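# Lift the umbrella strap's loose end above the table

## Task

Using a single hand, raise the loose end of the umbrella's strap off the table and keep it held a few centimetres up, while the umbrella stays lying on the table with its canopy still rolled and the strap still wrapped around it.

## Robot and tools

Robot: two arms, left_arm and right_arm, each ending in a five-finger hand (left_arm has a left hand, right_arm a right hand). Base positions in the scene frame: left_arm (+0.043, +0.269, +0.041) m, right_arm (-0.035, -0.317, +0.008) m, both nearly unrotated. A post stands behind the arms.

Frame: the scene frame has its origin at table-top height, halfway between the nominal bases. +z is up, +x points out over the table, and left_arm is on the +y side. Image left and right do not match arm names. Reported end_effector_position (m) and end_effector_quat_wxyz use this frame, and may be off by a few centimetres.

Hand point: a spot fixed to the palm, 0.05 m in front of it and 0.15 m from the wrist flange along the fingers. Its +z runs along straight fingers, +y out of the palm, +x across the palm away from the thumb on the right hand (toward the thumb on the left hand). Straight fingertips reach 0.06 to 0.07 m past the point along +z and sit 0.06 m behind it along -y. A wrist bracket on the little-finger side can strike things.

The 28-number row (all values in [-1, 1]) covers both arms even if one is idle: left_arm dx, dy, dz, rx, ry, rz; left hand little, ring, middle, index, thumb_bend, thumb_turn, force_limit, speed; then the same fourteen for right_arm. Pose numbers are offsets, not poses: they are measured along scene-frame axes from that arm's Hand target as it stood when the action or move began; rotation turns about that position. 1.0 equals 0.6 m for dx, dy, dz and 180 degrees for rx, ry, rz (together one rotation vector). Sending six zeros asks nothing new of an arm. Finger numbers are targets: +1 open/straight, -1 closed; thumb_turn -1 puts the thumb opposite the fingers, +1 beside the palm. force_limit maps -1..+1 to about 0..10 N (0..15 N for the two thumb motors); speed rises from near zero at -1 to full at +0.48 and above. The hand has no 'unchanged' value: to keep a hand as it is, resend the last eight hand numbers actually executed for it (before any were sent, use hand_measured, hand_force_limit, hand_speed). For a gentle grip close at speed -0.94 or lower. The thumb and fingers, thumb turned in, enclose objects roughly 0.035 to 0.065 m thick; thumb tip against index pad can pinch a light item.

execute_actions(actions, cameras): actions is a list of actions; each action is a table of up to 15 rows, one per 1/30 s step, and a short table repeats its final row up to step 15. Every row in an action counts from the same starting Hand target, so repeating an offset in a later action moves further. Images return only for an empty actions list or when cameras names them (["all"] for every camera).

move(target, speed, blend, blocking, cameras): target is one 28-number row or a list of up to 15 rows; all offsets in the list count from the same starting Hand targets, not from the previous row. speed is path top speed in m/s, 0.002 to 4.3, default 0.25 (turning up to twice that in rad/s), one value or one per target. blend (m) rounds corners in a list; 0 stops at each. The path is straight, ignores obstacles and the other arm, and lasts at most 10 s. blocking=false returns after about 0.5 s while motion continues. The result adds a move: line (done, off_target, moving, held, fault) and any limits (paced = pose clipped, held = steps withheld).

wait(seconds, cameras): 0 to 3600 s, nothing new sent; returns early if a running move ends. stop(cameras): brakes a running move. zoom_image(camera, region): camera is cam_high, cam_left_wrist or cam_right_wrist (each 504x504); region [x0, y0, x1, y1] pixels from top-left, at most 504 per side, from the latest image. show_instructions: shows reference pages. finished_scene(scene=1): ends the scene for good.

Results: Hand target is the last commanded pose after clipping (orientation clipped to within 40 degrees of the measured one); the next offsets count from it. Arms often rest 1 to 3 cm (sometimes 5 cm) off, usually low, without any contact; another execute_actions call re-requests the target, or send the remaining gap. hand_measured, hand_stopped_by (moving, target, force, stalled, fault) and hand_load_n list six values in motor order; a dropped grip shows as hand_load_n falling near 0. Joint torque readings are offset and noisy. MOTOR HOT warns of heating from holding loads, stretching out or pushing against something unreachable; at 100 °C that arm goes limp for 30 to 60 s.

Avoid: dropping anything, letting items fall off the table, fast hits, strong pushes, contact between the two hands or arms (can end the scene), closing one hand on the other, heavy finger loads, and disturbing the rolled umbrella. To release a push, command the target back beyond the hand point. Approach slowly; faster moves strike harder and stray more.

Each tool is called after ">>>" as a command line: name --argument value for each argument, lists and objects as JSON in quotes; but a table of rows of numbers goes row by row, as --pt "numbers of a row", without its own name.

Reference images:

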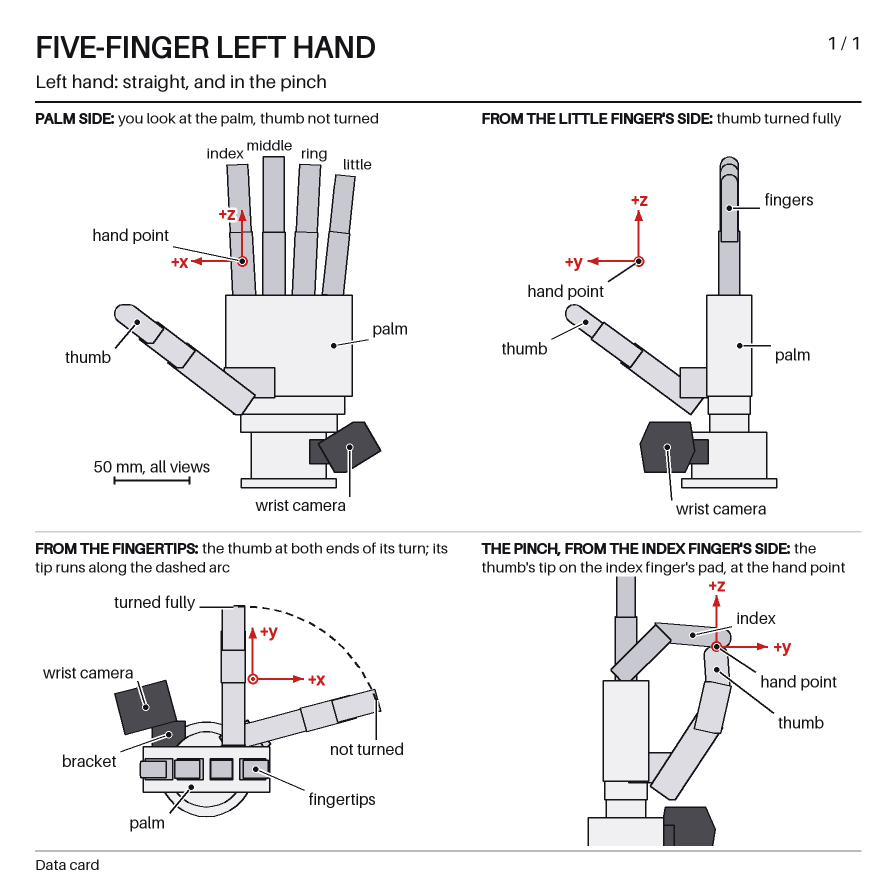

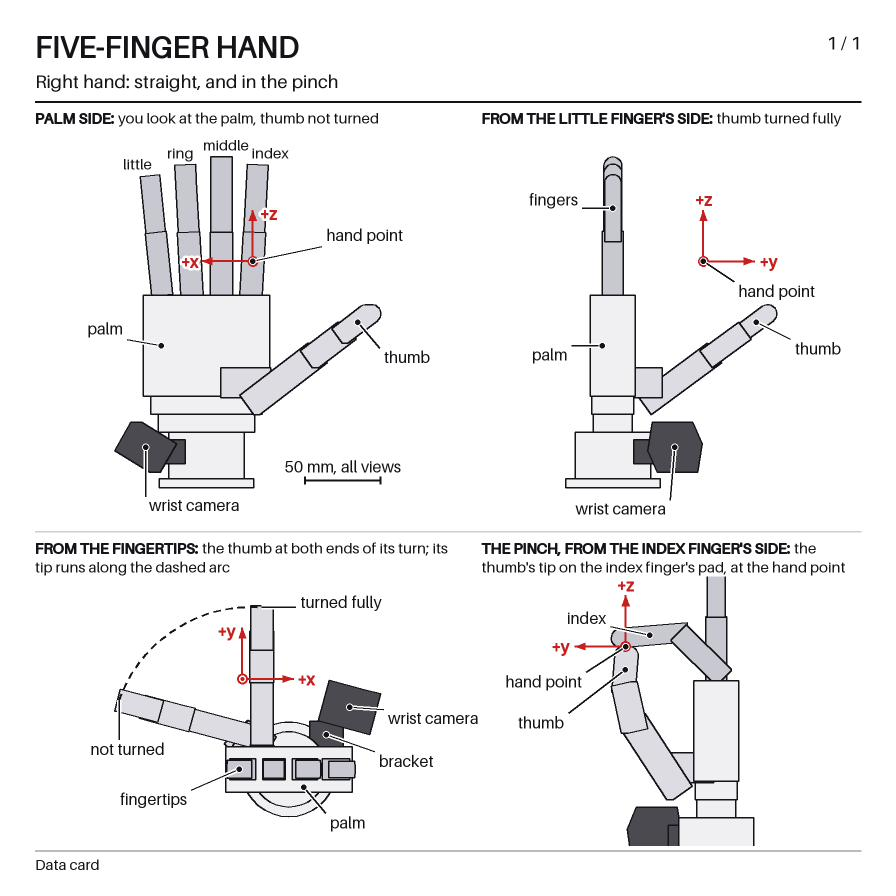

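## Session

>>> execute_actions --actions '[]'

Scene clock: 0.00 s.
left_arm: end_effector_position=(+0.3130, +0.0750, +0.2269) hand_measured=(+1.000, +1.000, +1.000, +1.000, +1.000, +1.000) hand_load_n=(+0.0, +0.0, +0.0, +0.0, +0.0, +0.0) hand_stopped_by=(target, target, target, target, target, target) hand_force_limit=0.00 hand_speed=-0.80 end_effector_quat_wxyz=(+0.324, +0.923, -0.179, -0.107) | right_arm: end_effector_position=(+0.4517, -0.2825, +0.1309) hand_measured=(+1.000, +1.000, +1.000, +1.000, +1.000, +1.000) hand_load_n=(+0.0, +0.0, +0.0, +0.0, +0.0, +0.0) hand_stopped_by=(target, target, target, target, target, target) hand_force_limit=0.00 hand_speed=-0.80 end_effector_quat_wxyz=(+0.687, -0.670, +0.170, -0.222)
Joint positions: left_arm=[-0.064 1.31 0.921 -1.512 0.625 -1.17] | right_arm=[-0.297 1.76 0.733 1.223 -1.35 0.128]
Joint velocities: within noise
Joint torques (N m): no reading
Heat: left arm: hottest waist 34 °C; right arm: hottest wrist roll 35 °C.
Hand target: left_arm +0.3186, +0.0745, +0.2321; +0.323, +0.923, -0.181, -0.100 | right_arm +0.4560, -0.2841, +0.1344; +0.686, -0.671, +0.165, -0.227

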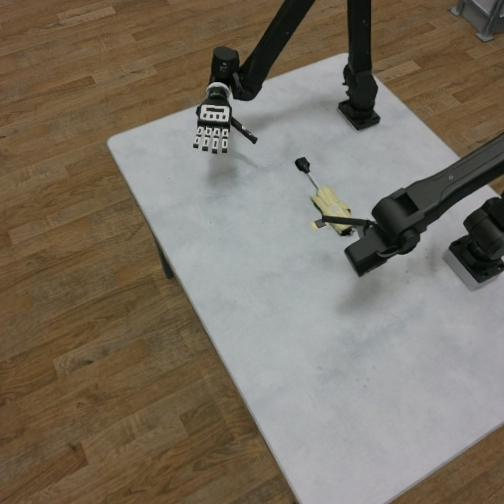

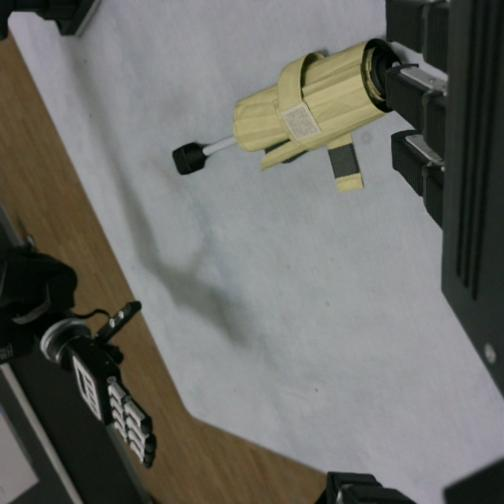

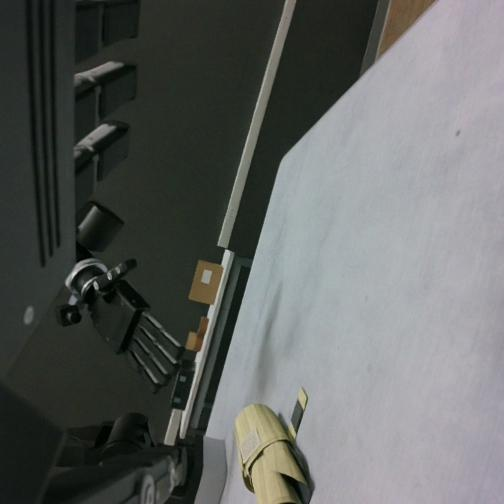

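>>> zoom_image --camera "cam_high" --region '[260, 120, 420, 280]'

>>> zoom_image --camera "cam_left_wrist" --region '[160, 20, 420, 280]'

>>> zoom_image --camera "cam_right_wrist" --region '[180, 340, 344, 504]'

Scaled by 3.150 from the camera's image (finer frame: 720x720).

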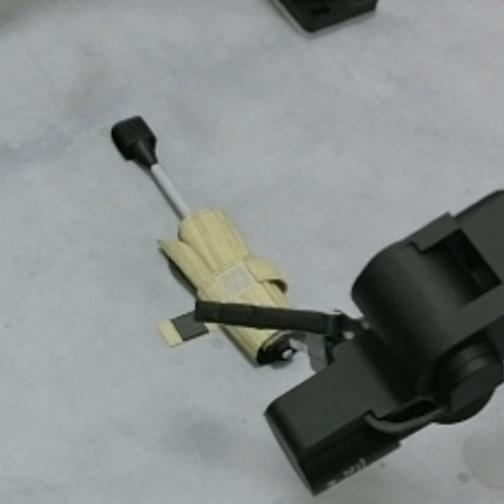

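Scaled by 1.938 from the camera's image (finer frame: 720x720).

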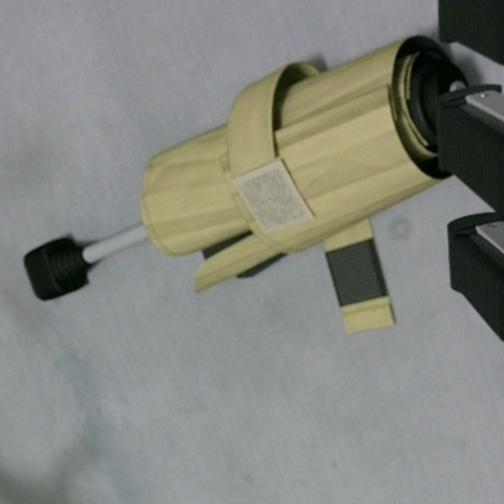

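Scaled by 3.073 from the camera's image (finer frame: 720x720).

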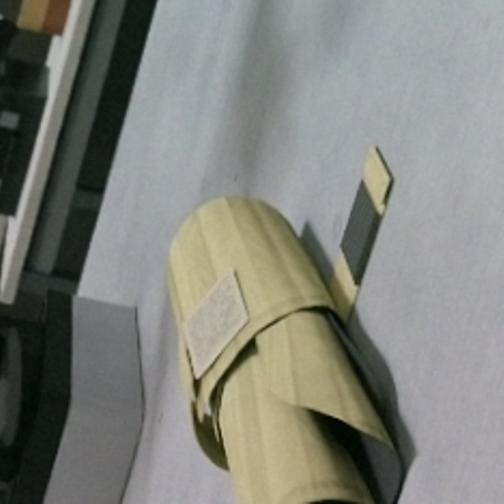

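>>> move --target '[0,0,0.15,0,0,0, 1,1,1,-0.1,0.0,-1,-0.4,0, 0,0,0,0,0,0, 1,1,1,1,1,1,0,-0.8]' --cameras '["all"]'

Scene clock: 16.27 s.
left_arm: end_effector_position=(+0.3102, +0.0739, +0.3118) hand_measured=(+1.000, +1.000, +1.000, -0.100, +0.000, -1.000) hand_load_n=(+0.0, +0.0, +0.0, +0.0, +0.0, +0.0) hand_stopped_by=(target, target, target, target, target, target) hand_force_limit=-0.40 hand_speed=0.00 end_effector_quat_wxyz=(+0.324, +0.926, -0.178, -0.071) | right_arm: end_effector_position=(+0.4517, -0.2825, +0.1309) hand_measured=(+1.000, +1.000, +1.000, +1.000, +1.000, +1.000) hand_load_n=(+0.0, +0.0, +0.0, +0.0, +0.0, -0.5) hand_stopped_by=(target, target, target, target, target, target) hand_force_limit=0.00 hand_speed=-0.80 end_effector_quat_wxyz=(+0.687, -0.670, +0.170, -0.222)
Joint positions: left_arm=[-0.064 1.19 1.057 -1.683 0.638 -1.199] | right_arm=[-0.297 1.76 0.733 1.223 -1.35 0.128]
Joint torques (N m): left_arm=[0.26 -3.6 12.33 -0.79 0.58 -0.24] | right_arm=[-2.08 -11.52 6.87 1.22 0.21 -0.09]
Heat: left arm: hottest waist 34 °C; right arm: hottest wrist roll 35 °C.
Hand target: left_arm +0.3186, +0.0745, +0.3222; +0.323, +0.923, -0.181, -0.100 | right_arm +0.4560, -0.2841, +0.1344; +0.686, -0.671, +0.165, -0.227
Off the commanded pose: left_arm 0.013 m, 3 deg | right_arm 0.006 m, 1 deg.
joint sent to its limit (left arm) — joint 4 (wrist pitch), lower limit. The joint targets are off in orientation, not in position.
move: off_target (left_arm)

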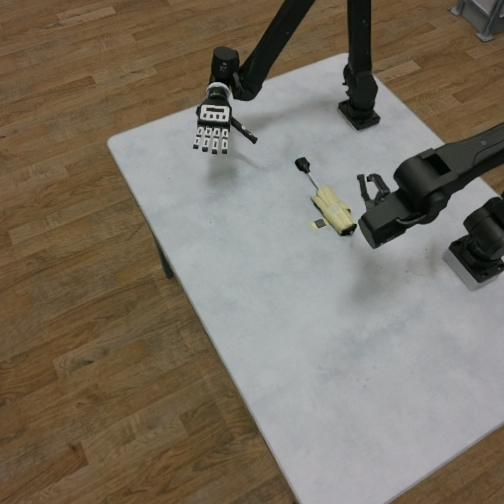

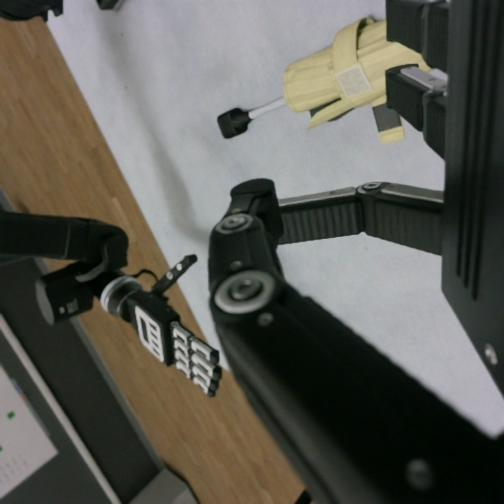

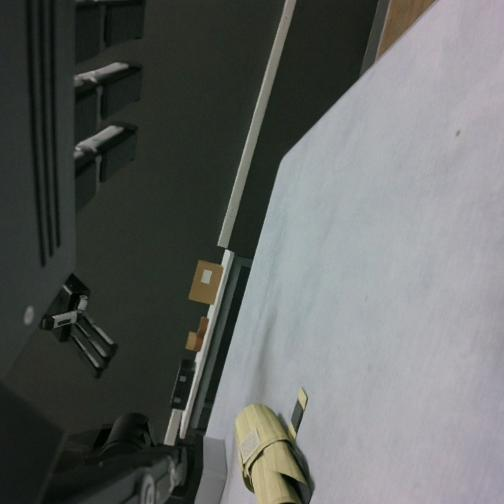

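>>> move --target '[0,0.22,0.05,0,0,0, 1,1,1,-0.1,0.0,-1,-0.4,0, 0,0,0.2,-0.196,0.082,0.165, 1,1,1,1,1,1,-0.4,0]' --cameras '["cam_right_wrist","cam_high"]'

Scene clock: 39.97 s.
left_arm: end_effector_position=(+0.3186, +0.2036, +0.3397) hand_measured=(+1.000, +1.000, +1.000, -0.100, +0.000, -1.000) hand_load_n=(+0.0, +0.0, +0.0, +0.0, +0.0, +0.0) hand_stopped_by=(target, target, target, target, target, target) hand_force_limit=-0.40 hand_speed=0.00 end_effector_quat_wxyz=(+0.253, +0.952, -0.138, +0.100) | right_arm: end_effector_position=(+0.4467, -0.2844, +0.2335) hand_measured=(+1.000, +1.000, +1.000, +1.000, +1.000, +1.000) hand_load_n=(+0.0, +0.0, +0.0, +0.0, +0.0, +0.0) hand_stopped_by=(target, target, target, target, target, target) hand_force_limit=-0.40 hand_speed=0.00 end_effector_quat_wxyz=(+0.691, -0.700, +0.096, -0.151)
Joint positions: left_arm=[0.386 1.021 1.057 -1.684 0.546 -0.901] | right_arm=[-0.297 1.552 0.927 0.647 -1.564 -0.057]
Joint torques (N m): left_arm=[0.38 -3.08 12.23 -0.5 0.35 0.01] | right_arm=[-0.85 -12.16 12.45 0.55 0 -0.02]
Heat: left arm: hottest waist 34 °C; right arm: hottest wrist roll 34 °C.
Hand target: left_arm +0.3186, +0.2066, +0.3522; +0.323, +0.923, -0.181, -0.100 | right_arm +0.4560, -0.2841, +0.2544; +0.462, -0.887, +0.000, +0.000
Off the commanded pose: left_arm 0.013 m, 25 deg | right_arm 0.023 m, 40 deg.
joint sent to its limit (left arm) — joint 4 (wrist pitch), lower limit. The joint targets are off in orientation, not in position.
joint sent to its limit (right arm) — joint 5 (wrist yaw), lower limit. The joint targets are off in orientation, not in position.
move: off_target (left_arm, right_arm)
Images, in order (width x height): cam_high 504x504, cam_right_wrist 504x504.

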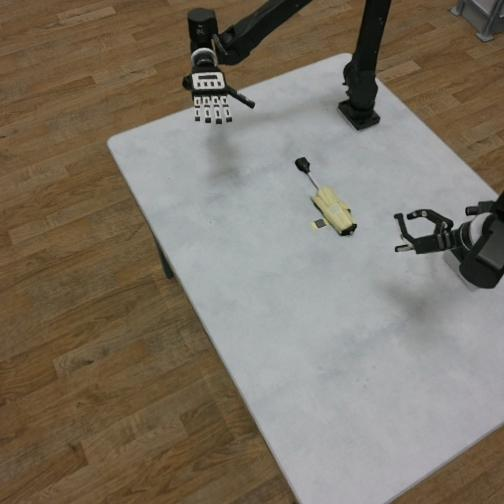

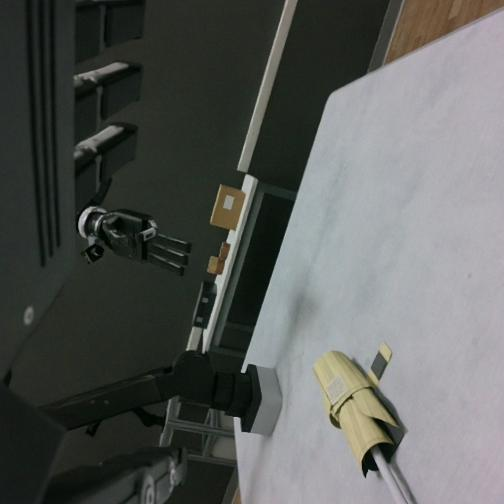

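>>> move --target '[0,0.1,0.0,0,0,0, 1,1,1,-0.1,0.0,-1,-0.4,0, -0.143,0.44,0,0,0,0, 1,1,1,1,1,1,-0.4,0]' --cameras '["cam_right_wrist","cam_high"]'

Scene clock: 43.93 s.
left_arm: end_effector_position=(+0.3131, +0.2595, +0.3366) hand_measured=(+1.000, +1.000, +1.000, -0.100, +0.000, -1.000) hand_load_n=(+0.0, +0.0, +0.0, +0.0, +0.0, +0.0) hand_stopped_by=(target, target, target, target, target, target) hand_force_limit=-0.40 hand_speed=0.00 end_effector_quat_wxyz=(+0.196, +0.961, -0.144, +0.129) | right_arm: end_effector_position=(+0.3564, -0.0239, +0.2372) hand_measured=(+1.000, +1.000, +1.000, +1.000, +1.000, +1.000) hand_load_n=(+0.0, +0.0, +0.0, +0.0, -0.5, -0.5) hand_stopped_by=(target, target, target, target, target, target) hand_force_limit=-0.40 hand_speed=0.00 end_effector_quat_wxyz=(-0.458, +0.889, -0.011, -0.015)
Joint positions: left_arm=[0.558 1.021 1.083 -1.684 0.47 -0.729] | right_arm=[0.428 1.466 1.315 -0.961 -0.867 -0.951]
Joint torques (N m): left_arm=[0.79 -1.67 14.09 -0.47 0.29 0.02] | right_arm=[-1.85 -11.05 14.61 0.28 -0.43 -0.2]
Heat: left arm: hottest waist 34 °C; right arm: hottest wrist roll 34 °C.
Hand target: left_arm +0.3186, +0.2665, +0.3521; +0.323, +0.923, -0.181, -0.100 | right_arm +0.3703, -0.0202, +0.2544; -0.462, +0.887, +0.000, +0.000
Off the commanded pose: left_arm 0.018 m, 31 deg | right_arm 0.022 m, 2 deg.
joint sent to its limit (left arm) — joint 4 (wrist pitch), lower limit. The joint targets are off in orientation, not in position.
move: off_target (left_arm, right_arm)
Images, in order (width x height): cam_high 504x504, cam_right_wrist 504x504.

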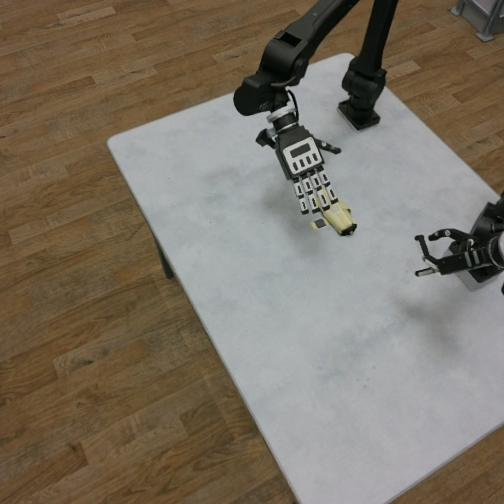

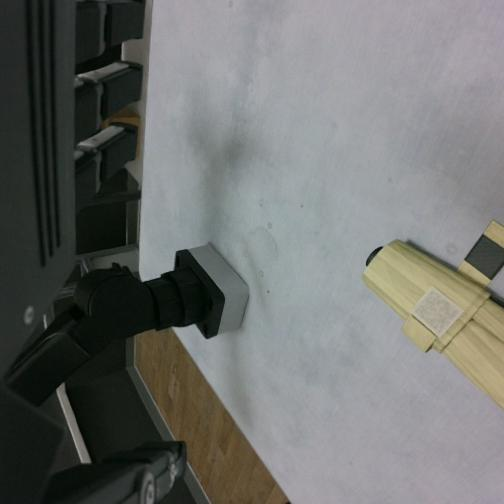

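>>> move --target '[0,0,0.0,0,0,0, 1,1,1,-0.1,0.0,-1,-0.4,0, -0.1,-0.15,0,0,0,0, 1,1,1,-0.1,0,-1,-0.4,0]' --cameras '["cam_right_wrist","cam_high"]'

Scene clock: 47.43 s.
left_arm: end_effector_position=(+0.3131, +0.2595, +0.3366) hand_measured=(+1.000, +1.000, +1.000, -0.100, +0.000, -1.000) hand_load_n=(+0.0, +0.0, +0.0, +0.0, +0.0, +0.0) hand_stopped_by=(target, target, target, target, target, target) hand_force_limit=-0.40 hand_speed=0.00 end_effector_quat_wxyz=(+0.196, +0.961, -0.144, +0.129) | right_arm: end_effector_position=(+0.3138, -0.1088, +0.2596) hand_measured=(+1.000, +1.000, +1.000, -0.100, +0.000, -1.000) hand_load_n=(+0.0, +0.0, -0.5, +0.0, +0.0, +0.0) hand_stopped_by=(target, target, target, target, target, target) hand_force_limit=-0.40 hand_speed=0.00 end_effector_quat_wxyz=(-0.464, +0.886, +0.000, +0.008)
Joint positions: left_arm=[0.558 1.021 1.083 -1.684 0.47 -0.729] | right_arm=[0.266 1.287 1.207 -1.165 -0.926 -1.189]
Joint torques (N m): left_arm=[0.62 -1.67 14.09 -0.5 0.29 0.01] | right_arm=[-1.38 -8.23 9.21 0.16 -0.58 -0.2]
Heat: left arm: hottest waist 34 °C; right arm: hottest wrist roll 34 °C.
Hand target: left_arm +0.3186, +0.2665, +0.3521; +0.323, +0.923, -0.181, -0.100 | right_arm +0.3102, -0.1101, +0.2546; -0.462, +0.887, +0.000, +0.000
Off the commanded pose: left_arm 0.018 m, 31 deg | right_arm 0.006 m, 1 deg.
joint sent to its limit (left arm) — joint 4 (wrist pitch), lower limit. The joint targets are off in orientation, not in position.
move: done
Images, in order (width x height): cam_high 504x504, cam_right_wrist 504x504.

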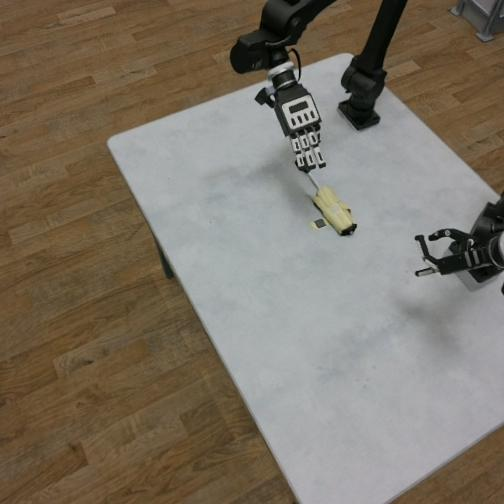

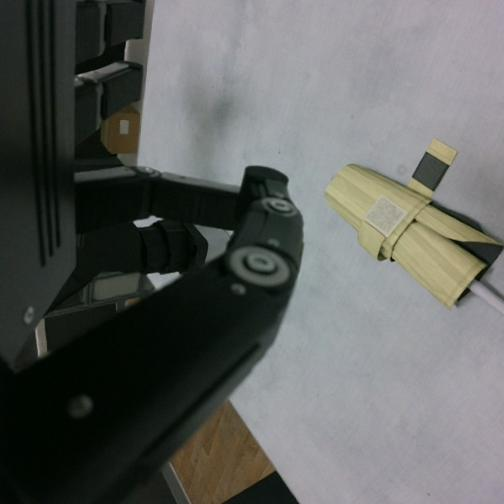

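>>> zoom_image --camera "cam_right_wrist" --region '[320, 120, 504, 304]'

>>> zoom_image --camera "cam_high" --region '[270, 140, 370, 240]'

Scaled by 2.739 from the camera's image (finer frame: 720x720).

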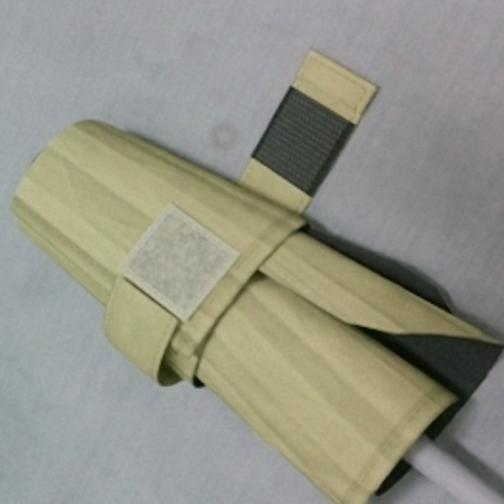

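Scaled by 5.040 from the camera's image (finer frame: 720x720).

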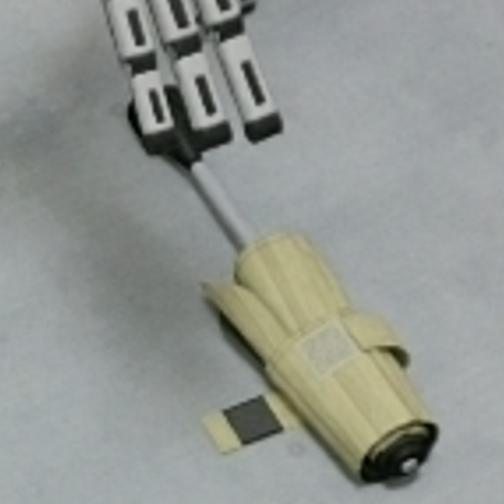

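>>> move --target '[0,0,0.0,0,0,0, 1,1,1,-0.1,0.0,-1,-0.4,0, -0.13,0.135,-0.258,0,0,0, 1,1,1,0.1,0.5,-1,-0.4,0]' --cameras '["cam_right_wrist","cam_high"]' --speed 0.15

Scene clock: 60.23 s.
left_arm: end_effector_position=(+0.3131, +0.2595, +0.3366) hand_measured=(+1.000, +1.000, +1.000, -0.100, +0.000, -1.000) hand_load_n=(+0.0, +0.0, +0.0, +0.0, +0.0, +0.0) hand_stopped_by=(target, target, target, target, target, target) hand_force_limit=-0.40 hand_speed=0.00 end_effector_quat_wxyz=(+0.196, +0.961, -0.144, +0.129) | right_arm: end_effector_position=(+0.2337, -0.0303, +0.1059) hand_measured=(+1.000, +1.000, +1.000, +0.100, +0.500, -1.000) hand_load_n=(+0.0, +0.0, +0.0, +0.0, +0.0, +0.0) hand_stopped_by=(target, target, target, target, target, target) hand_force_limit=-0.40 hand_speed=0.00 end_effector_quat_wxyz=(-0.463, +0.886, +0.005, +0.004)
Joint positions: left_arm=[0.558 1.021 1.083 -1.684 0.47 -0.729] | right_arm=[0.547 1.25 0.726 -0.442 -0.803 -0.819]
Joint torques (N m): left_arm=[0.56 -1.61 14.09 -0.47 0.29 0.02] | right_arm=[-1.38 -6.48 8.21 1.92 -0.31 0.03]
Heat: left arm: hottest elbow 35 °C; right arm: hottest wrist roll 34 °C.
Hand target: left_arm +0.3186, +0.2665, +0.3521; +0.323, +0.923, -0.181, -0.100 | right_arm +0.2320, -0.0292, +0.0996; -0.462, +0.887, +0.000, +0.000
Off the commanded pose: left_arm 0.018 m, 31 deg | right_arm 0.006 m, 1 deg.
joint sent to its limit (left arm) — joint 4 (wrist pitch), lower limit. The joint targets are off in orientation, not in position.
move: done
Images, in order (width x height): cam_high 504x504, cam_right_wrist 504x504.

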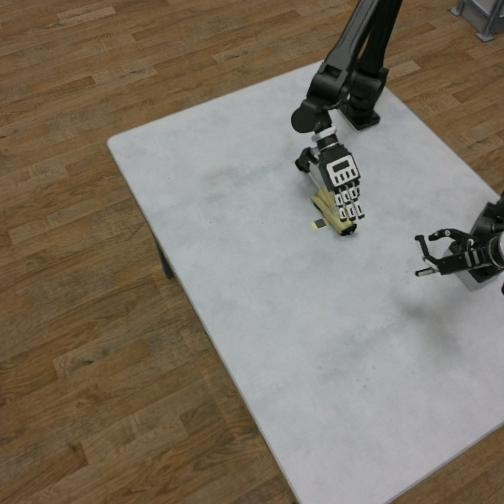

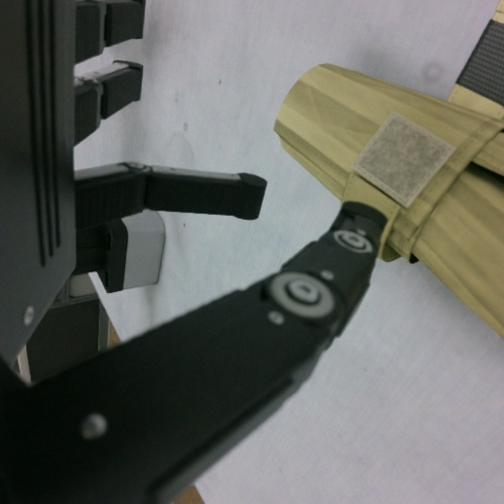

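>>> move --target '[0,0,0.0,0,0,0, 1,1,1,-0.1,0.0,-1,-0.4,0, 0.1167,0,0,0,0,0, 1,1,1,0.1,0.5,-1,-0.4,0]' --cameras '["cam_right_wrist","cam_high"]' --speed 0.15

Scene clock: 64.53 s.
left_arm: end_effector_position=(+0.3131, +0.2595, +0.3366) hand_measured=(+1.000, +1.000, +1.000, -0.100, +0.000, -1.000) hand_load_n=(+0.0, +0.0, +0.0, +0.0, +0.0, +0.0) hand_stopped_by=(target, target, target, target, target, target) hand_force_limit=-0.40 hand_speed=0.00 end_effector_quat_wxyz=(+0.196, +0.961, -0.144, +0.129) | right_arm: end_effector_position=(+0.2874, -0.0345, +0.0910) hand_measured=(+1.000, +1.000, +1.000, +0.100, +0.500, -1.000) hand_load_n=(+0.0, +0.0, +0.0, +0.0, +0.0, +0.5) hand_stopped_by=(target, target, target, target, target, target) hand_force_limit=-0.40 hand_speed=0.00 end_effector_quat_wxyz=(-0.459, +0.888, -0.008, -0.008)
Joint positions: left_arm=[0.558 1.021 1.083 -1.684 0.47 -0.729] | right_arm=[0.469 1.419 0.848 -0.483 -0.844 -0.895]
Joint torques (N m): left_arm=[0.62 -1.61 14.06 -0.46 0.29 0.02] | right_arm=[-1.85 -7.82 12.4 0.42 -0.52 -0.23]
Heat: left arm: hottest elbow 35 °C; right arm: hottest wrist roll 34 °C.
Hand target: left_arm +0.3186, +0.2665, +0.3521; +0.323, +0.923, -0.181, -0.100 | right_arm +0.3020, -0.0291, +0.0997; -0.462, +0.887, +0.000, +0.000
Off the commanded pose: left_arm 0.018 m, 31 deg | right_arm 0.018 m, 1 deg.
joint sent to its limit (left arm) — joint 4 (wrist pitch), lower limit. The joint targets are off in orientation, not in position.
move: off_target (right_arm)
Images, in order (width x height): cam_high 504x504, cam_right_wrist 504x504.

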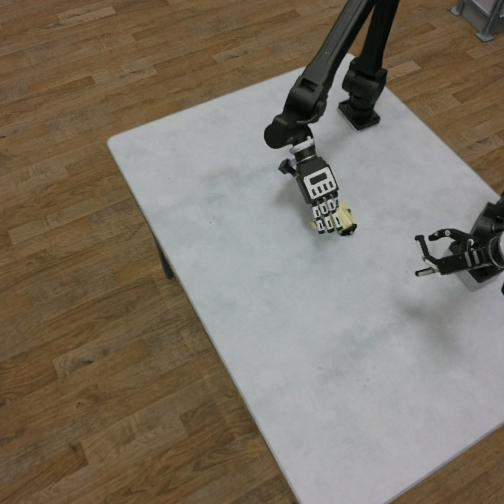

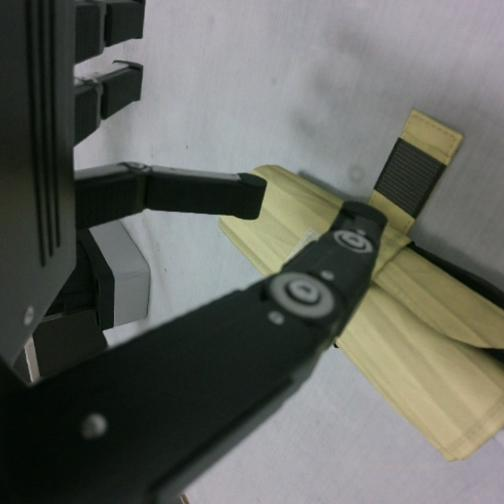

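>>> move --target '[0,0,0.0,0,0,0, 1,1,1,-0.1,0.0,-1,-0.4,0, 0,0.005,-0.075,0,0,0, 1,1,1,0.1,0.5,-1,-0.4,0]' --cameras '["cam_right_wrist","cam_high"]' --speed 0.08

Scene clock: 73.37 s.
left_arm: end_effector_position=(+0.3131, +0.2595, +0.3366) hand_measured=(+1.000, +1.000, +1.000, -0.100, +0.000, -1.000) hand_load_n=(+0.0, +0.0, +0.0, +0.0, +0.0, +0.0) hand_stopped_by=(target, target, target, target, target, target) hand_force_limit=-0.40 hand_speed=0.00 end_effector_quat_wxyz=(+0.196, +0.961, -0.144, +0.129) | right_arm: end_effector_position=(+0.3049, -0.0267, +0.0640) hand_measured=(+1.000, +1.000, +1.000, +0.100, +0.500, -1.000) hand_load_n=(+0.0, +0.0, +0.0, +0.0, +0.0, +0.0) hand_stopped_by=(target, target, target, target, target, target) hand_force_limit=-0.40 hand_speed=0.00 end_effector_quat_wxyz=(-0.464, +0.886, -0.003, +0.002)
Joint positions: left_arm=[0.558 1.021 1.083 -1.684 0.47 -0.729] | right_arm=[0.469 1.503 0.848 -0.375 -0.844 -0.896]
Joint torques (N m): left_arm=[0.56 -1.55 14.11 -0.47 0.29 0.01] | right_arm=[-1.2 -9.17 7.08 1.73 -0.42 -0.11]
Heat: left arm: hottest elbow 36 °C; right arm: hottest elbow 34 °C.
Hand target: left_arm +0.3186, +0.2665, +0.3521; +0.323, +0.923, -0.181, -0.100 | right_arm +0.3020, -0.0261, +0.0547; -0.462, +0.887, +0.000, +0.000
Off the commanded pose: left_arm 0.018 m, 31 deg | right_arm 0.010 m, 0 deg.
joint sent to its limit (left arm) — joint 4 (wrist pitch), lower limit. The joint targets are off in orientation, not in position.
move: done
Images, in order (width x height): cam_high 504x504, cam_right_wrist 504x504.

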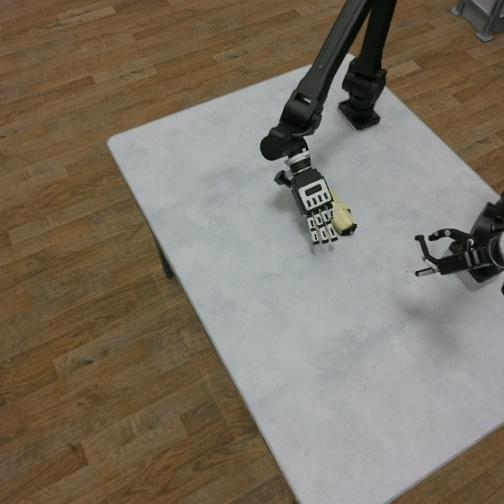

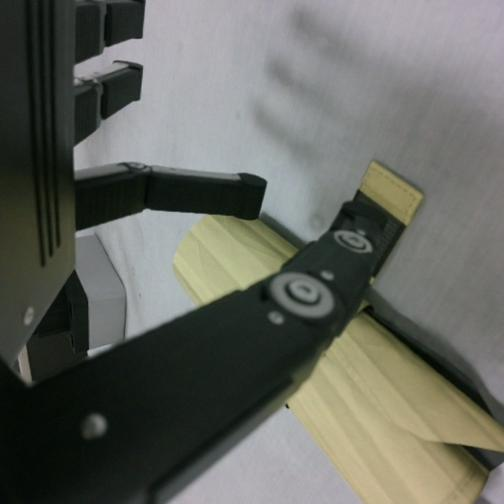

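>>> move --target '[0,0,0.0,0,0,0, 1,1,1,-0.1,0.0,-1,-0.4,0, -0.032,-0.007,-0.037,0,0,0, 1,1,1,0.1,0.5,-1,-0.4,0]' --cameras '["cam_right_wrist","cam_high"]' --speed 0.05

Scene clock: 76.73 s.
left_arm: end_effector_position=(+0.3131, +0.2595, +0.3366) hand_measured=(+1.000, +1.000, +1.000, -0.100, +0.000, -1.000) hand_load_n=(+0.0, +0.0, +0.0, +0.0, +0.0, +0.0) hand_stopped_by=(target, target, target, target, target, target) hand_force_limit=-0.40 hand_speed=0.00 end_effector_quat_wxyz=(+0.196, +0.961, -0.144, +0.129) | right_arm: end_effector_position=(+0.2868, -0.0323, +0.0401) hand_measured=(+1.000, +1.000, +1.000, +0.100, +0.500, -1.000) hand_load_n=(+0.0, +0.0, +0.0, +0.0, +0.0, +0.0) hand_stopped_by=(target, target, target, target, target, target) hand_force_limit=-0.40 hand_speed=0.00 end_effector_quat_wxyz=(-0.464, +0.886, +0.002, +0.005)
Joint positions: left_arm=[0.558 1.021 1.083 -1.684 0.47 -0.729] | right_arm=[0.476 1.503 0.766 -0.286 -0.839 -0.896]
Joint torques (N m): left_arm=[0.56 -1.61 14.11 -0.46 0.29 0.02] | right_arm=[-0.73 -8.35 6.82 1.73 -0.35 0]
Heat: left arm: hottest elbow 36 °C; right arm: hottest elbow 34 °C.
Hand target: left_arm +0.3186, +0.2665, +0.3521; +0.323, +0.923, -0.181, -0.100 | right_arm +0.2829, -0.0303, +0.0325; -0.462, +0.887, +0.000, +0.000
Off the commanded pose: left_arm 0.018 m, 31 deg | right_arm 0.009 m, 1 deg.
joint sent to its limit (left arm) — joint 4 (wrist pitch), lower limit. The joint targets are off in orientation, not in position.
move: done
Images, in order (width x height): cam_high 504x504, cam_right_wrist 504x504.

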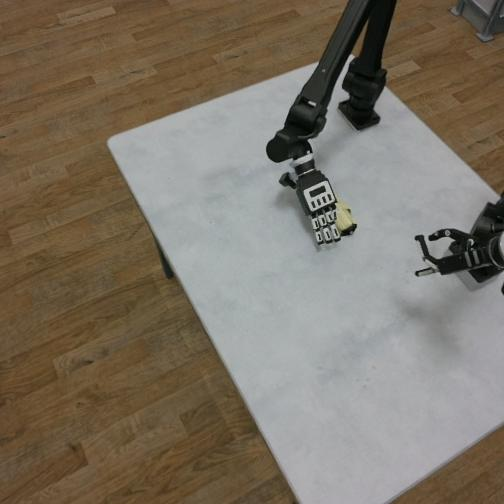

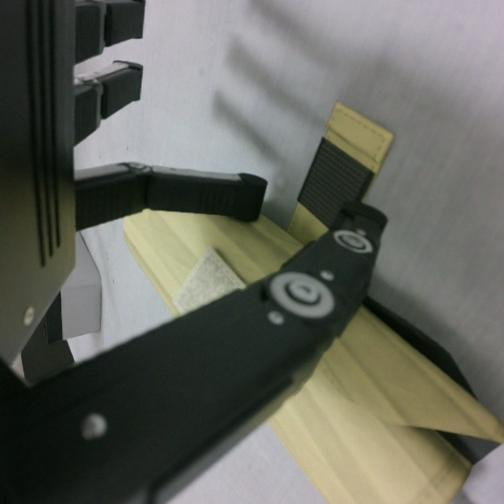

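>>> move --target '[0,0,0.0,0,0,0, 1,1,1,-0.1,0.0,-1,-0.4,0, 0.0,0.0,-0.02,0,0,0, 1,1,1,0.1,0.5,-1,-0.4,0]' --cameras '["cam_right_wrist"]' --speed 0.03

Scene clock: 79.23 s.
left_arm: end_effector_position=(+0.3131, +0.2595, +0.3366) hand_measured=(+1.000, +1.000, +1.000, -0.100, +0.000, -1.000) hand_load_n=(+0.0, +0.0, +0.0, +0.0, +0.0, +0.0) hand_stopped_by=(target, target, target, target, target, target) hand_force_limit=-0.40 hand_speed=0.00 end_effector_quat_wxyz=(+0.196, +0.961, -0.144, +0.129) | right_arm: end_effector_position=(+0.2872, -0.0322, +0.0283) hand_measured=(+1.000, +1.000, +1.000, +0.100, +0.500, -1.000) hand_load_n=(+0.0, +0.0, +0.0, +0.0, +0.0, +0.0) hand_stopped_by=(target, target, target, target, target, target) hand_force_limit=-0.40 hand_speed=0.00 end_effector_quat_wxyz=(-0.464, +0.886, +0.002, +0.005)
Joint positions: left_arm=[0.558 1.021 1.083 -1.684 0.47 -0.729] | right_arm=[0.476 1.53 0.755 -0.247 -0.839 -0.896]
Joint torques (N m): left_arm=[0.56 -1.67 14.09 -0.49 0.29 0.01] | right_arm=[-1.03 -8.88 6.68 1.8 -0.35 0]
Heat: left arm: hottest elbow 36 °C; right arm: hottest elbow 34 °C.
Hand target: left_arm +0.3186, +0.2665, +0.3521; +0.323, +0.923, -0.181, -0.100 | right_arm +0.2829, -0.0302, +0.0206; -0.462, +0.887, +0.000, +0.000
Off the commanded pose: left_arm 0.018 m, 31 deg | right_arm 0.009 m, 1 deg.
joint sent to its limit (left arm) — joint 4 (wrist pitch), lower limit. The joint targets are off in orientation, not in position.
move: done

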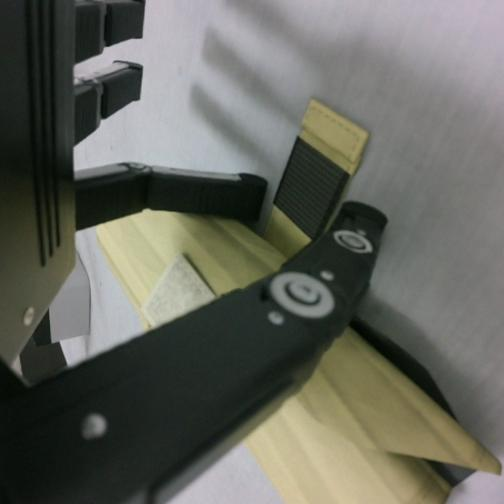

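>>> move --target '[0,0,0.0,0,0,0, 1,1,1,-0.1,0.0,-1,-0.4,0, 0.018,0.0,-0.01,0,0,0, 1,1,1,0.1,0.5,-1,-0.4,0]' --cameras '["cam_right_wrist"]' --speed 0.03

>>> zoom_image --camera "cam_right_wrist" --region '[200, 70, 440, 310]'

Scene clock: 82.07 s.
left_arm: end_effector_position=(+0.3131, +0.2595, +0.3366) hand_measured=(+1.000, +1.000, +1.000, -0.100, +0.000, -1.000) hand_load_n=(+0.0, +0.0, +0.0, +0.0, +0.0, +0.0) hand_stopped_by=(target, target, target, target, target, target) hand_force_limit=-0.40 hand_speed=0.00 end_effector_quat_wxyz=(+0.196, +0.961, -0.144, +0.129) | right_arm: end_effector_position=(+0.2862, -0.0317, +0.0246) hand_measured=(+1.000, +1.000, +1.000, +0.100, +0.500, -1.000) hand_load_n=(+0.0, -0.5, -0.5, -3.5, +0.0, +0.0) hand_stopped_by=(target, target, target, target, target, target) hand_force_limit=-0.40 hand_speed=0.00 end_effector_quat_wxyz=(-0.466, +0.885, +0.001, -0.001)
Joint positions: left_arm=[0.558 1.021 1.083 -1.684 0.47 -0.729] | right_arm=[0.474 1.544 0.755 -0.241 -0.851 -0.896]
Joint torques (N m): left_arm=[0.5 -1.61 14.11 -0.49 0.29 0.02] | right_arm=[-2.02 -7.12 8.68 1.52 -0.15 -0.13]
Heat: left arm: hottest elbow 36 °C; right arm: hottest elbow 34 °C.
Hand target: left_arm +0.3186, +0.2665, +0.3521; +0.323, +0.923, -0.181, -0.100 | right_arm +0.2937, -0.0303, +0.0145; -0.462, +0.887, +0.000, +0.000
Off the commanded pose: left_arm 0.018 m, 31 deg | right_arm 0.013 m, 1 deg.
joint sent to its limit (left arm) — joint 4 (wrist pitch), lower limit. The joint targets are off in orientation, not in position.
move: off_target (right_arm)

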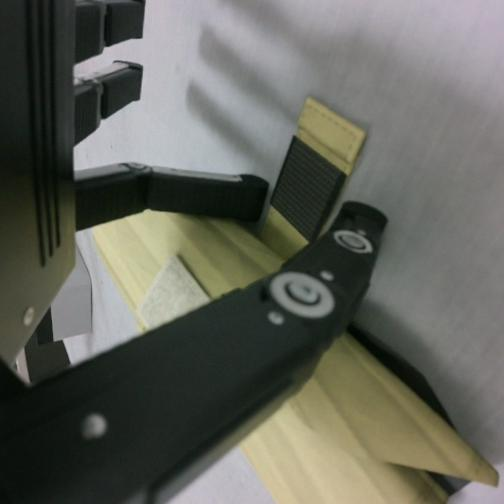

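Scaled by 2.100 from the camera's image (finer frame: 720x720).

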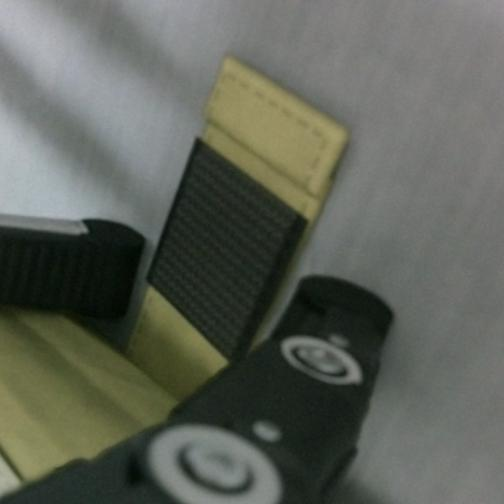

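>>> move --pt "0 0 0.0 0 0 0 1 1 1 -0.1 0.0 -1 -0.4 0 0.0 0.0 0.015 0 0 0 1 1 1 0.1 0.5 -1 -0.4 0" --pt "0 0 0.0 0 0 0 1 1 1 -0.1 0.0 -1 -0.4 0 0.008 0.0 0.012 0 0 0 1 1 1 0.1 0.5 -1 -0.4 0" --cameras '["cam_right_wrist"]' --speed 0.03

>>> zoom_image --camera "cam_right_wrist" --region '[200, 70, 440, 310]'

Scene clock: 85.37 s.
left_arm: end_effector_position=(+0.3131, +0.2595, +0.3366) hand_measured=(+1.000, +1.000, +1.000, -0.100, +0.000, -1.000) hand_load_n=(+0.0, +0.0, +0.0, +0.5, +0.0, +0.0) hand_stopped_by=(target, target, target, target, target, target) hand_force_limit=-0.40 hand_speed=0.00 end_effector_quat_wxyz=(+0.196, +0.961, -0.144, +0.129) | right_arm: end_effector_position=(+0.2867, -0.0317, +0.0250) hand_measured=(+1.000, +1.000, +1.000, +0.100, +0.500, -1.000) hand_load_n=(+0.0, +0.0, +0.0, -2.5, +0.0, +0.0) hand_stopped_by=(target, target, target, target, target, target) hand_force_limit=-0.40 hand_speed=0.00 end_effector_quat_wxyz=(-0.467, +0.884, +0.001, +0.000)
Joint positions: left_arm=[0.558 1.021 1.083 -1.684 0.47 -0.729] | right_arm=[0.473 1.544 0.756 -0.241 -0.852 -0.896]
Joint torques (N m): left_arm=[0.56 -1.49 14.09 -0.49 0.3 0.02] | right_arm=[-2.08 -7.36 10.18 0.46 -0.19 -0.2]
Heat: left arm: hottest elbow 36 °C; right arm: hottest elbow 34 °C.
Hand target: left_arm +0.3186, +0.2665, +0.3521; +0.323, +0.923, -0.181, -0.100 | right_arm +0.2986, -0.0303, +0.0217; -0.462, +0.887, +0.000, +0.000
Off the commanded pose: left_arm 0.018 m, 31 deg | right_arm 0.012 m, 1 deg.
joint sent to its limit (left arm) — joint 4 (wrist pitch), lower limit. The joint targets are off in orientation, not in position.
move: off_target (right_arm)

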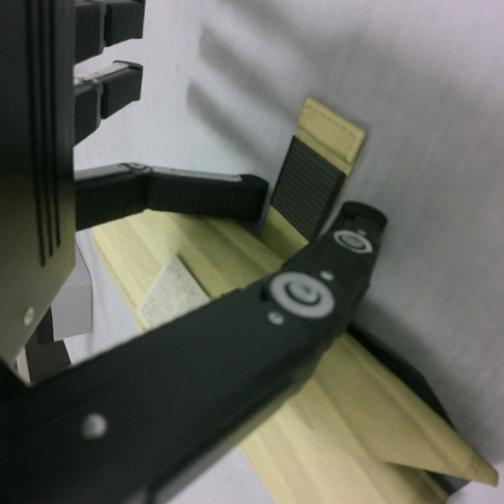

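Scaled by 2.100 from the camera's image (finer frame: 720x720).

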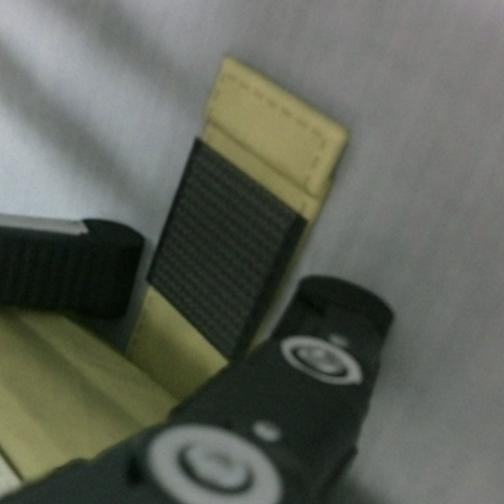

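>>> move --pt "0 0 0.0 0 0 0 1 1 1 -0.1 0.0 -1 -0.4 0 0.005 0.0 0.03 0 0 0 1 1 1 0.1 0.5 -1 -0.4 0" --pt "0 0 0.0 0 0 0 1 1 1 -0.1 0.0 -1 -0.4 0 0.005 0.0 0.005 0 0 0 1 1 1 0.1 0.5 -1 -0.4 0" --cameras '["cam_right_wrist"]' --speed 0.05

>>> zoom_image --camera "cam_right_wrist" --region '[200, 70, 440, 310]'

Scene clock: 88.17 s.
left_arm: end_effector_position=(+0.3131, +0.2595, +0.3366) hand_measured=(+1.000, +1.000, +1.000, -0.100, +0.000, -1.000) hand_load_n=(+0.0, +0.0, +0.0, +0.0, +0.0, +0.0) hand_stopped_by=(target, target, target, target, target, target) hand_force_limit=-0.40 hand_speed=0.00 end_effector_quat_wxyz=(+0.196, +0.961, -0.144, +0.129) | right_arm: end_effector_position=(+0.2846, -0.0332, +0.0259) hand_measured=(+1.000, +1.000, +1.000, +0.100, +0.500, -1.000) hand_load_n=(+0.0, +0.0, +0.0, -1.5, +0.0, +0.0) hand_stopped_by=(target, target, target, target, target, target) hand_force_limit=-0.40 hand_speed=0.00 end_effector_quat_wxyz=(-0.460, +0.888, -0.005, -0.014)
Joint positions: left_arm=[0.558 1.021 1.083 -1.684 0.47 -0.729] | right_arm=[0.472 1.549 0.774 -0.29 -0.852 -0.901]
Joint torques (N m): left_arm=[0.5 -1.55 14.09 -0.47 0.29 0.01] | right_arm=[-2.26 -7.88 9.77 1.54 -0.25 -0.2]
Heat: left arm: hottest elbow 37 °C; right arm: hottest elbow 34 °C.
Hand target: left_arm +0.3186, +0.2665, +0.3521; +0.323, +0.923, -0.181, -0.100 | right_arm +0.3015, -0.0304, +0.0247; -0.462, +0.887, +0.000, +0.000
Off the commanded pose: left_arm 0.018 m, 31 deg | right_arm 0.017 m, 2 deg.
joint sent to its limit (left arm) — joint 4 (wrist pitch), lower limit. The joint targets are off in orientation, not in position.
move: off_target (right_arm)

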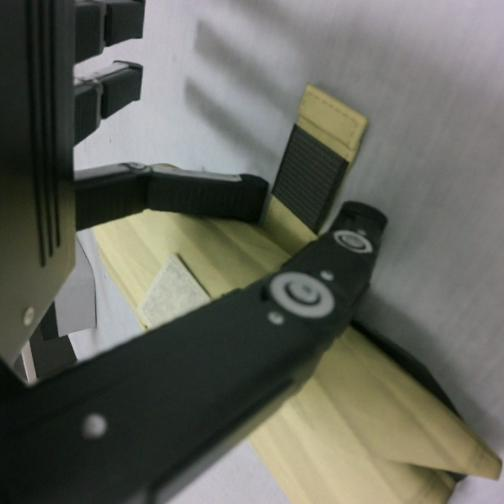

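Scaled by 2.100 from the camera's image (finer frame: 720x720).

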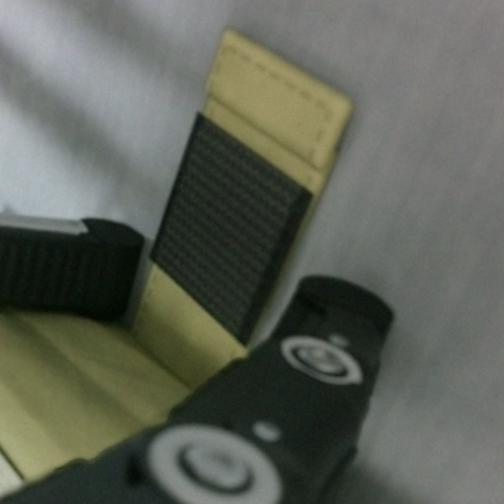

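>>> move --pt "0 0 0.0 0 0 0 1 1 1 -0.1 0.0 -1 -0.4 0 0 0.0 0.04 0 0 0 1 1 1 0.1 0.5 -1 -0.4 0" --cameras '["cam_right_wrist"]' --speed 0.05

Scene clock: 91.37 s.
left_arm: end_effector_position=(+0.3131, +0.2595, +0.3366) hand_measured=(+1.000, +1.000, +1.000, -0.100, +0.000, -1.000) hand_load_n=(+0.0, +0.0, +0.0, +0.5, +0.0, +0.0) hand_stopped_by=(target, target, target, target, target, target) hand_force_limit=-0.40 hand_speed=0.00 end_effector_quat_wxyz=(+0.196, +0.961, -0.144, +0.129) | right_arm: end_effector_position=(+0.2818, -0.0354, +0.0307) hand_measured=(+1.000, +1.000, +1.000, +0.100, +0.500, -1.000) hand_load_n=(+0.0, +0.0, +0.0, +0.0, +0.0, +0.0) hand_stopped_by=(target, target, target, target, target, target) hand_force_limit=-0.40 hand_speed=0.00 end_effector_quat_wxyz=(-0.455, +0.890, -0.010, -0.020)
Joint positions: left_arm=[0.558 1.021 1.083 -1.684 0.47 -0.729] | right_arm=[0.472 1.536 0.781 -0.33 -0.848 -0.901]
Joint torques (N m): left_arm=[0.62 -1.61 14.08 -0.44 0.29 0.02] | right_arm=[-2.08 -11.34 11.26 0.34 -0.41 -0.19]
Heat: left arm: hottest elbow 37 °C; right arm: hottest elbow 34 °C.
Hand target: left_arm +0.3186, +0.2665, +0.3521; +0.323, +0.923, -0.181, -0.100 | right_arm +0.3017, -0.0303, +0.0488; -0.462, +0.887, +0.000, +0.000
Off the commanded pose: left_arm 0.018 m, 31 deg | right_arm 0.027 m, 3 deg.
joint sent to its limit (left arm) — joint 4 (wrist pitch), lower limit. The joint targets are off in orientation, not in position.
move: off_target (right_arm)

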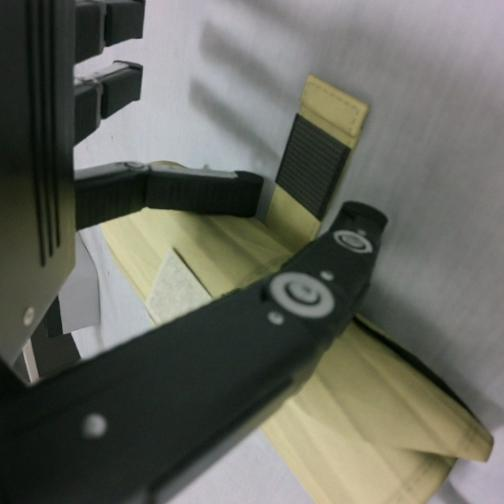

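>>> move --pt "0 0 0.0 0 0 0 1 1 1 -0.1 0.0 -1 -0.4 0 0 0.0 0.1 0 0 0 1 1 1 0.1 0.5 -1 -0.4 0" --pt "0 0 0.0 0 0 0 1 1 1 -0.1 0.0 -1 -0.4 0 -0.017 0.0 -0.045 0 0 0 1 1 1 0.1 0.5 -1 -0.4 0" --cameras '["cam_right_wrist"]' --speed 0.08

>>> zoom_image --camera "cam_right_wrist" --region '[200, 70, 440, 310]'

Scene clock: 95.73 s.
left_arm: end_effector_position=(+0.3131, +0.2595, +0.3366) hand_measured=(+1.000, +1.000, +1.000, -0.100, +0.000, -1.000) hand_load_n=(+0.0, +0.0, +0.0, +0.0, +0.0, +0.0) hand_stopped_by=(target, target, target, target, target, target) hand_force_limit=-0.40 hand_speed=0.00 end_effector_quat_wxyz=(+0.196, +0.961, -0.144, +0.129) | right_arm: end_effector_position=(+0.2932, -0.0310, +0.0287) hand_measured=(+1.000, +1.000, +1.000, +0.100, +0.500, -1.000) hand_load_n=(+0.0, +0.0, +0.0, +0.0, +0.0, +0.0) hand_stopped_by=(target, target, target, target, target, target) hand_force_limit=-0.40 hand_speed=0.00 end_effector_quat_wxyz=(-0.463, +0.886, +0.000, +0.001)
Joint positions: left_arm=[0.558 1.021 1.083 -1.684 0.47 -0.729] | right_arm=[0.472 1.547 0.778 -0.265 -0.844 -0.901]
Joint torques (N m): left_arm=[0.5 -1.61 14.09 -0.49 0.29 0.02] | right_arm=[-1.26 -9.29 6.78 1.72 -0.35 -0.08]
Heat: left arm: hottest elbow 37 °C; right arm: hottest elbow 34 °C.
Hand target: left_arm +0.3186, +0.2665, +0.3521; +0.323, +0.923, -0.181, -0.100 | right_arm +0.2914, -0.0303, +0.0218; -0.462, +0.887, +0.000, +0.000
Off the commanded pose: left_arm 0.018 m, 31 deg | right_arm 0.007 m, 0 deg.
joint sent to its limit (left arm) — joint 4 (wrist pitch), lower limit. The joint targets are off in orientation, not in position.
move: done

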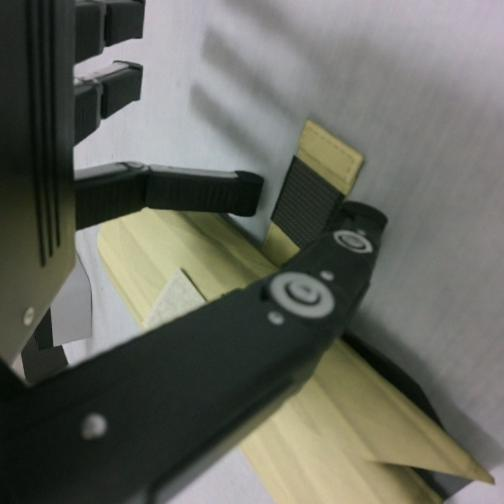

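Scaled by 2.100 from the camera's image (finer frame: 720x720).

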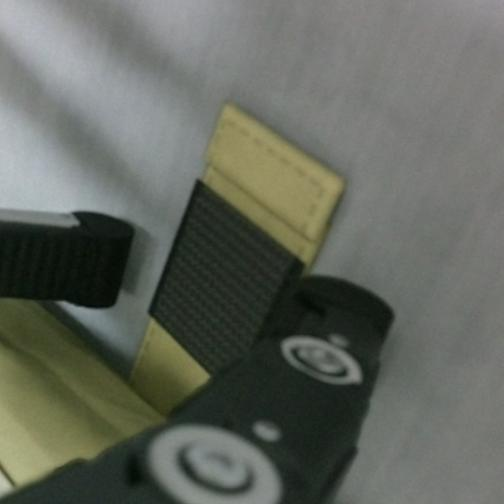

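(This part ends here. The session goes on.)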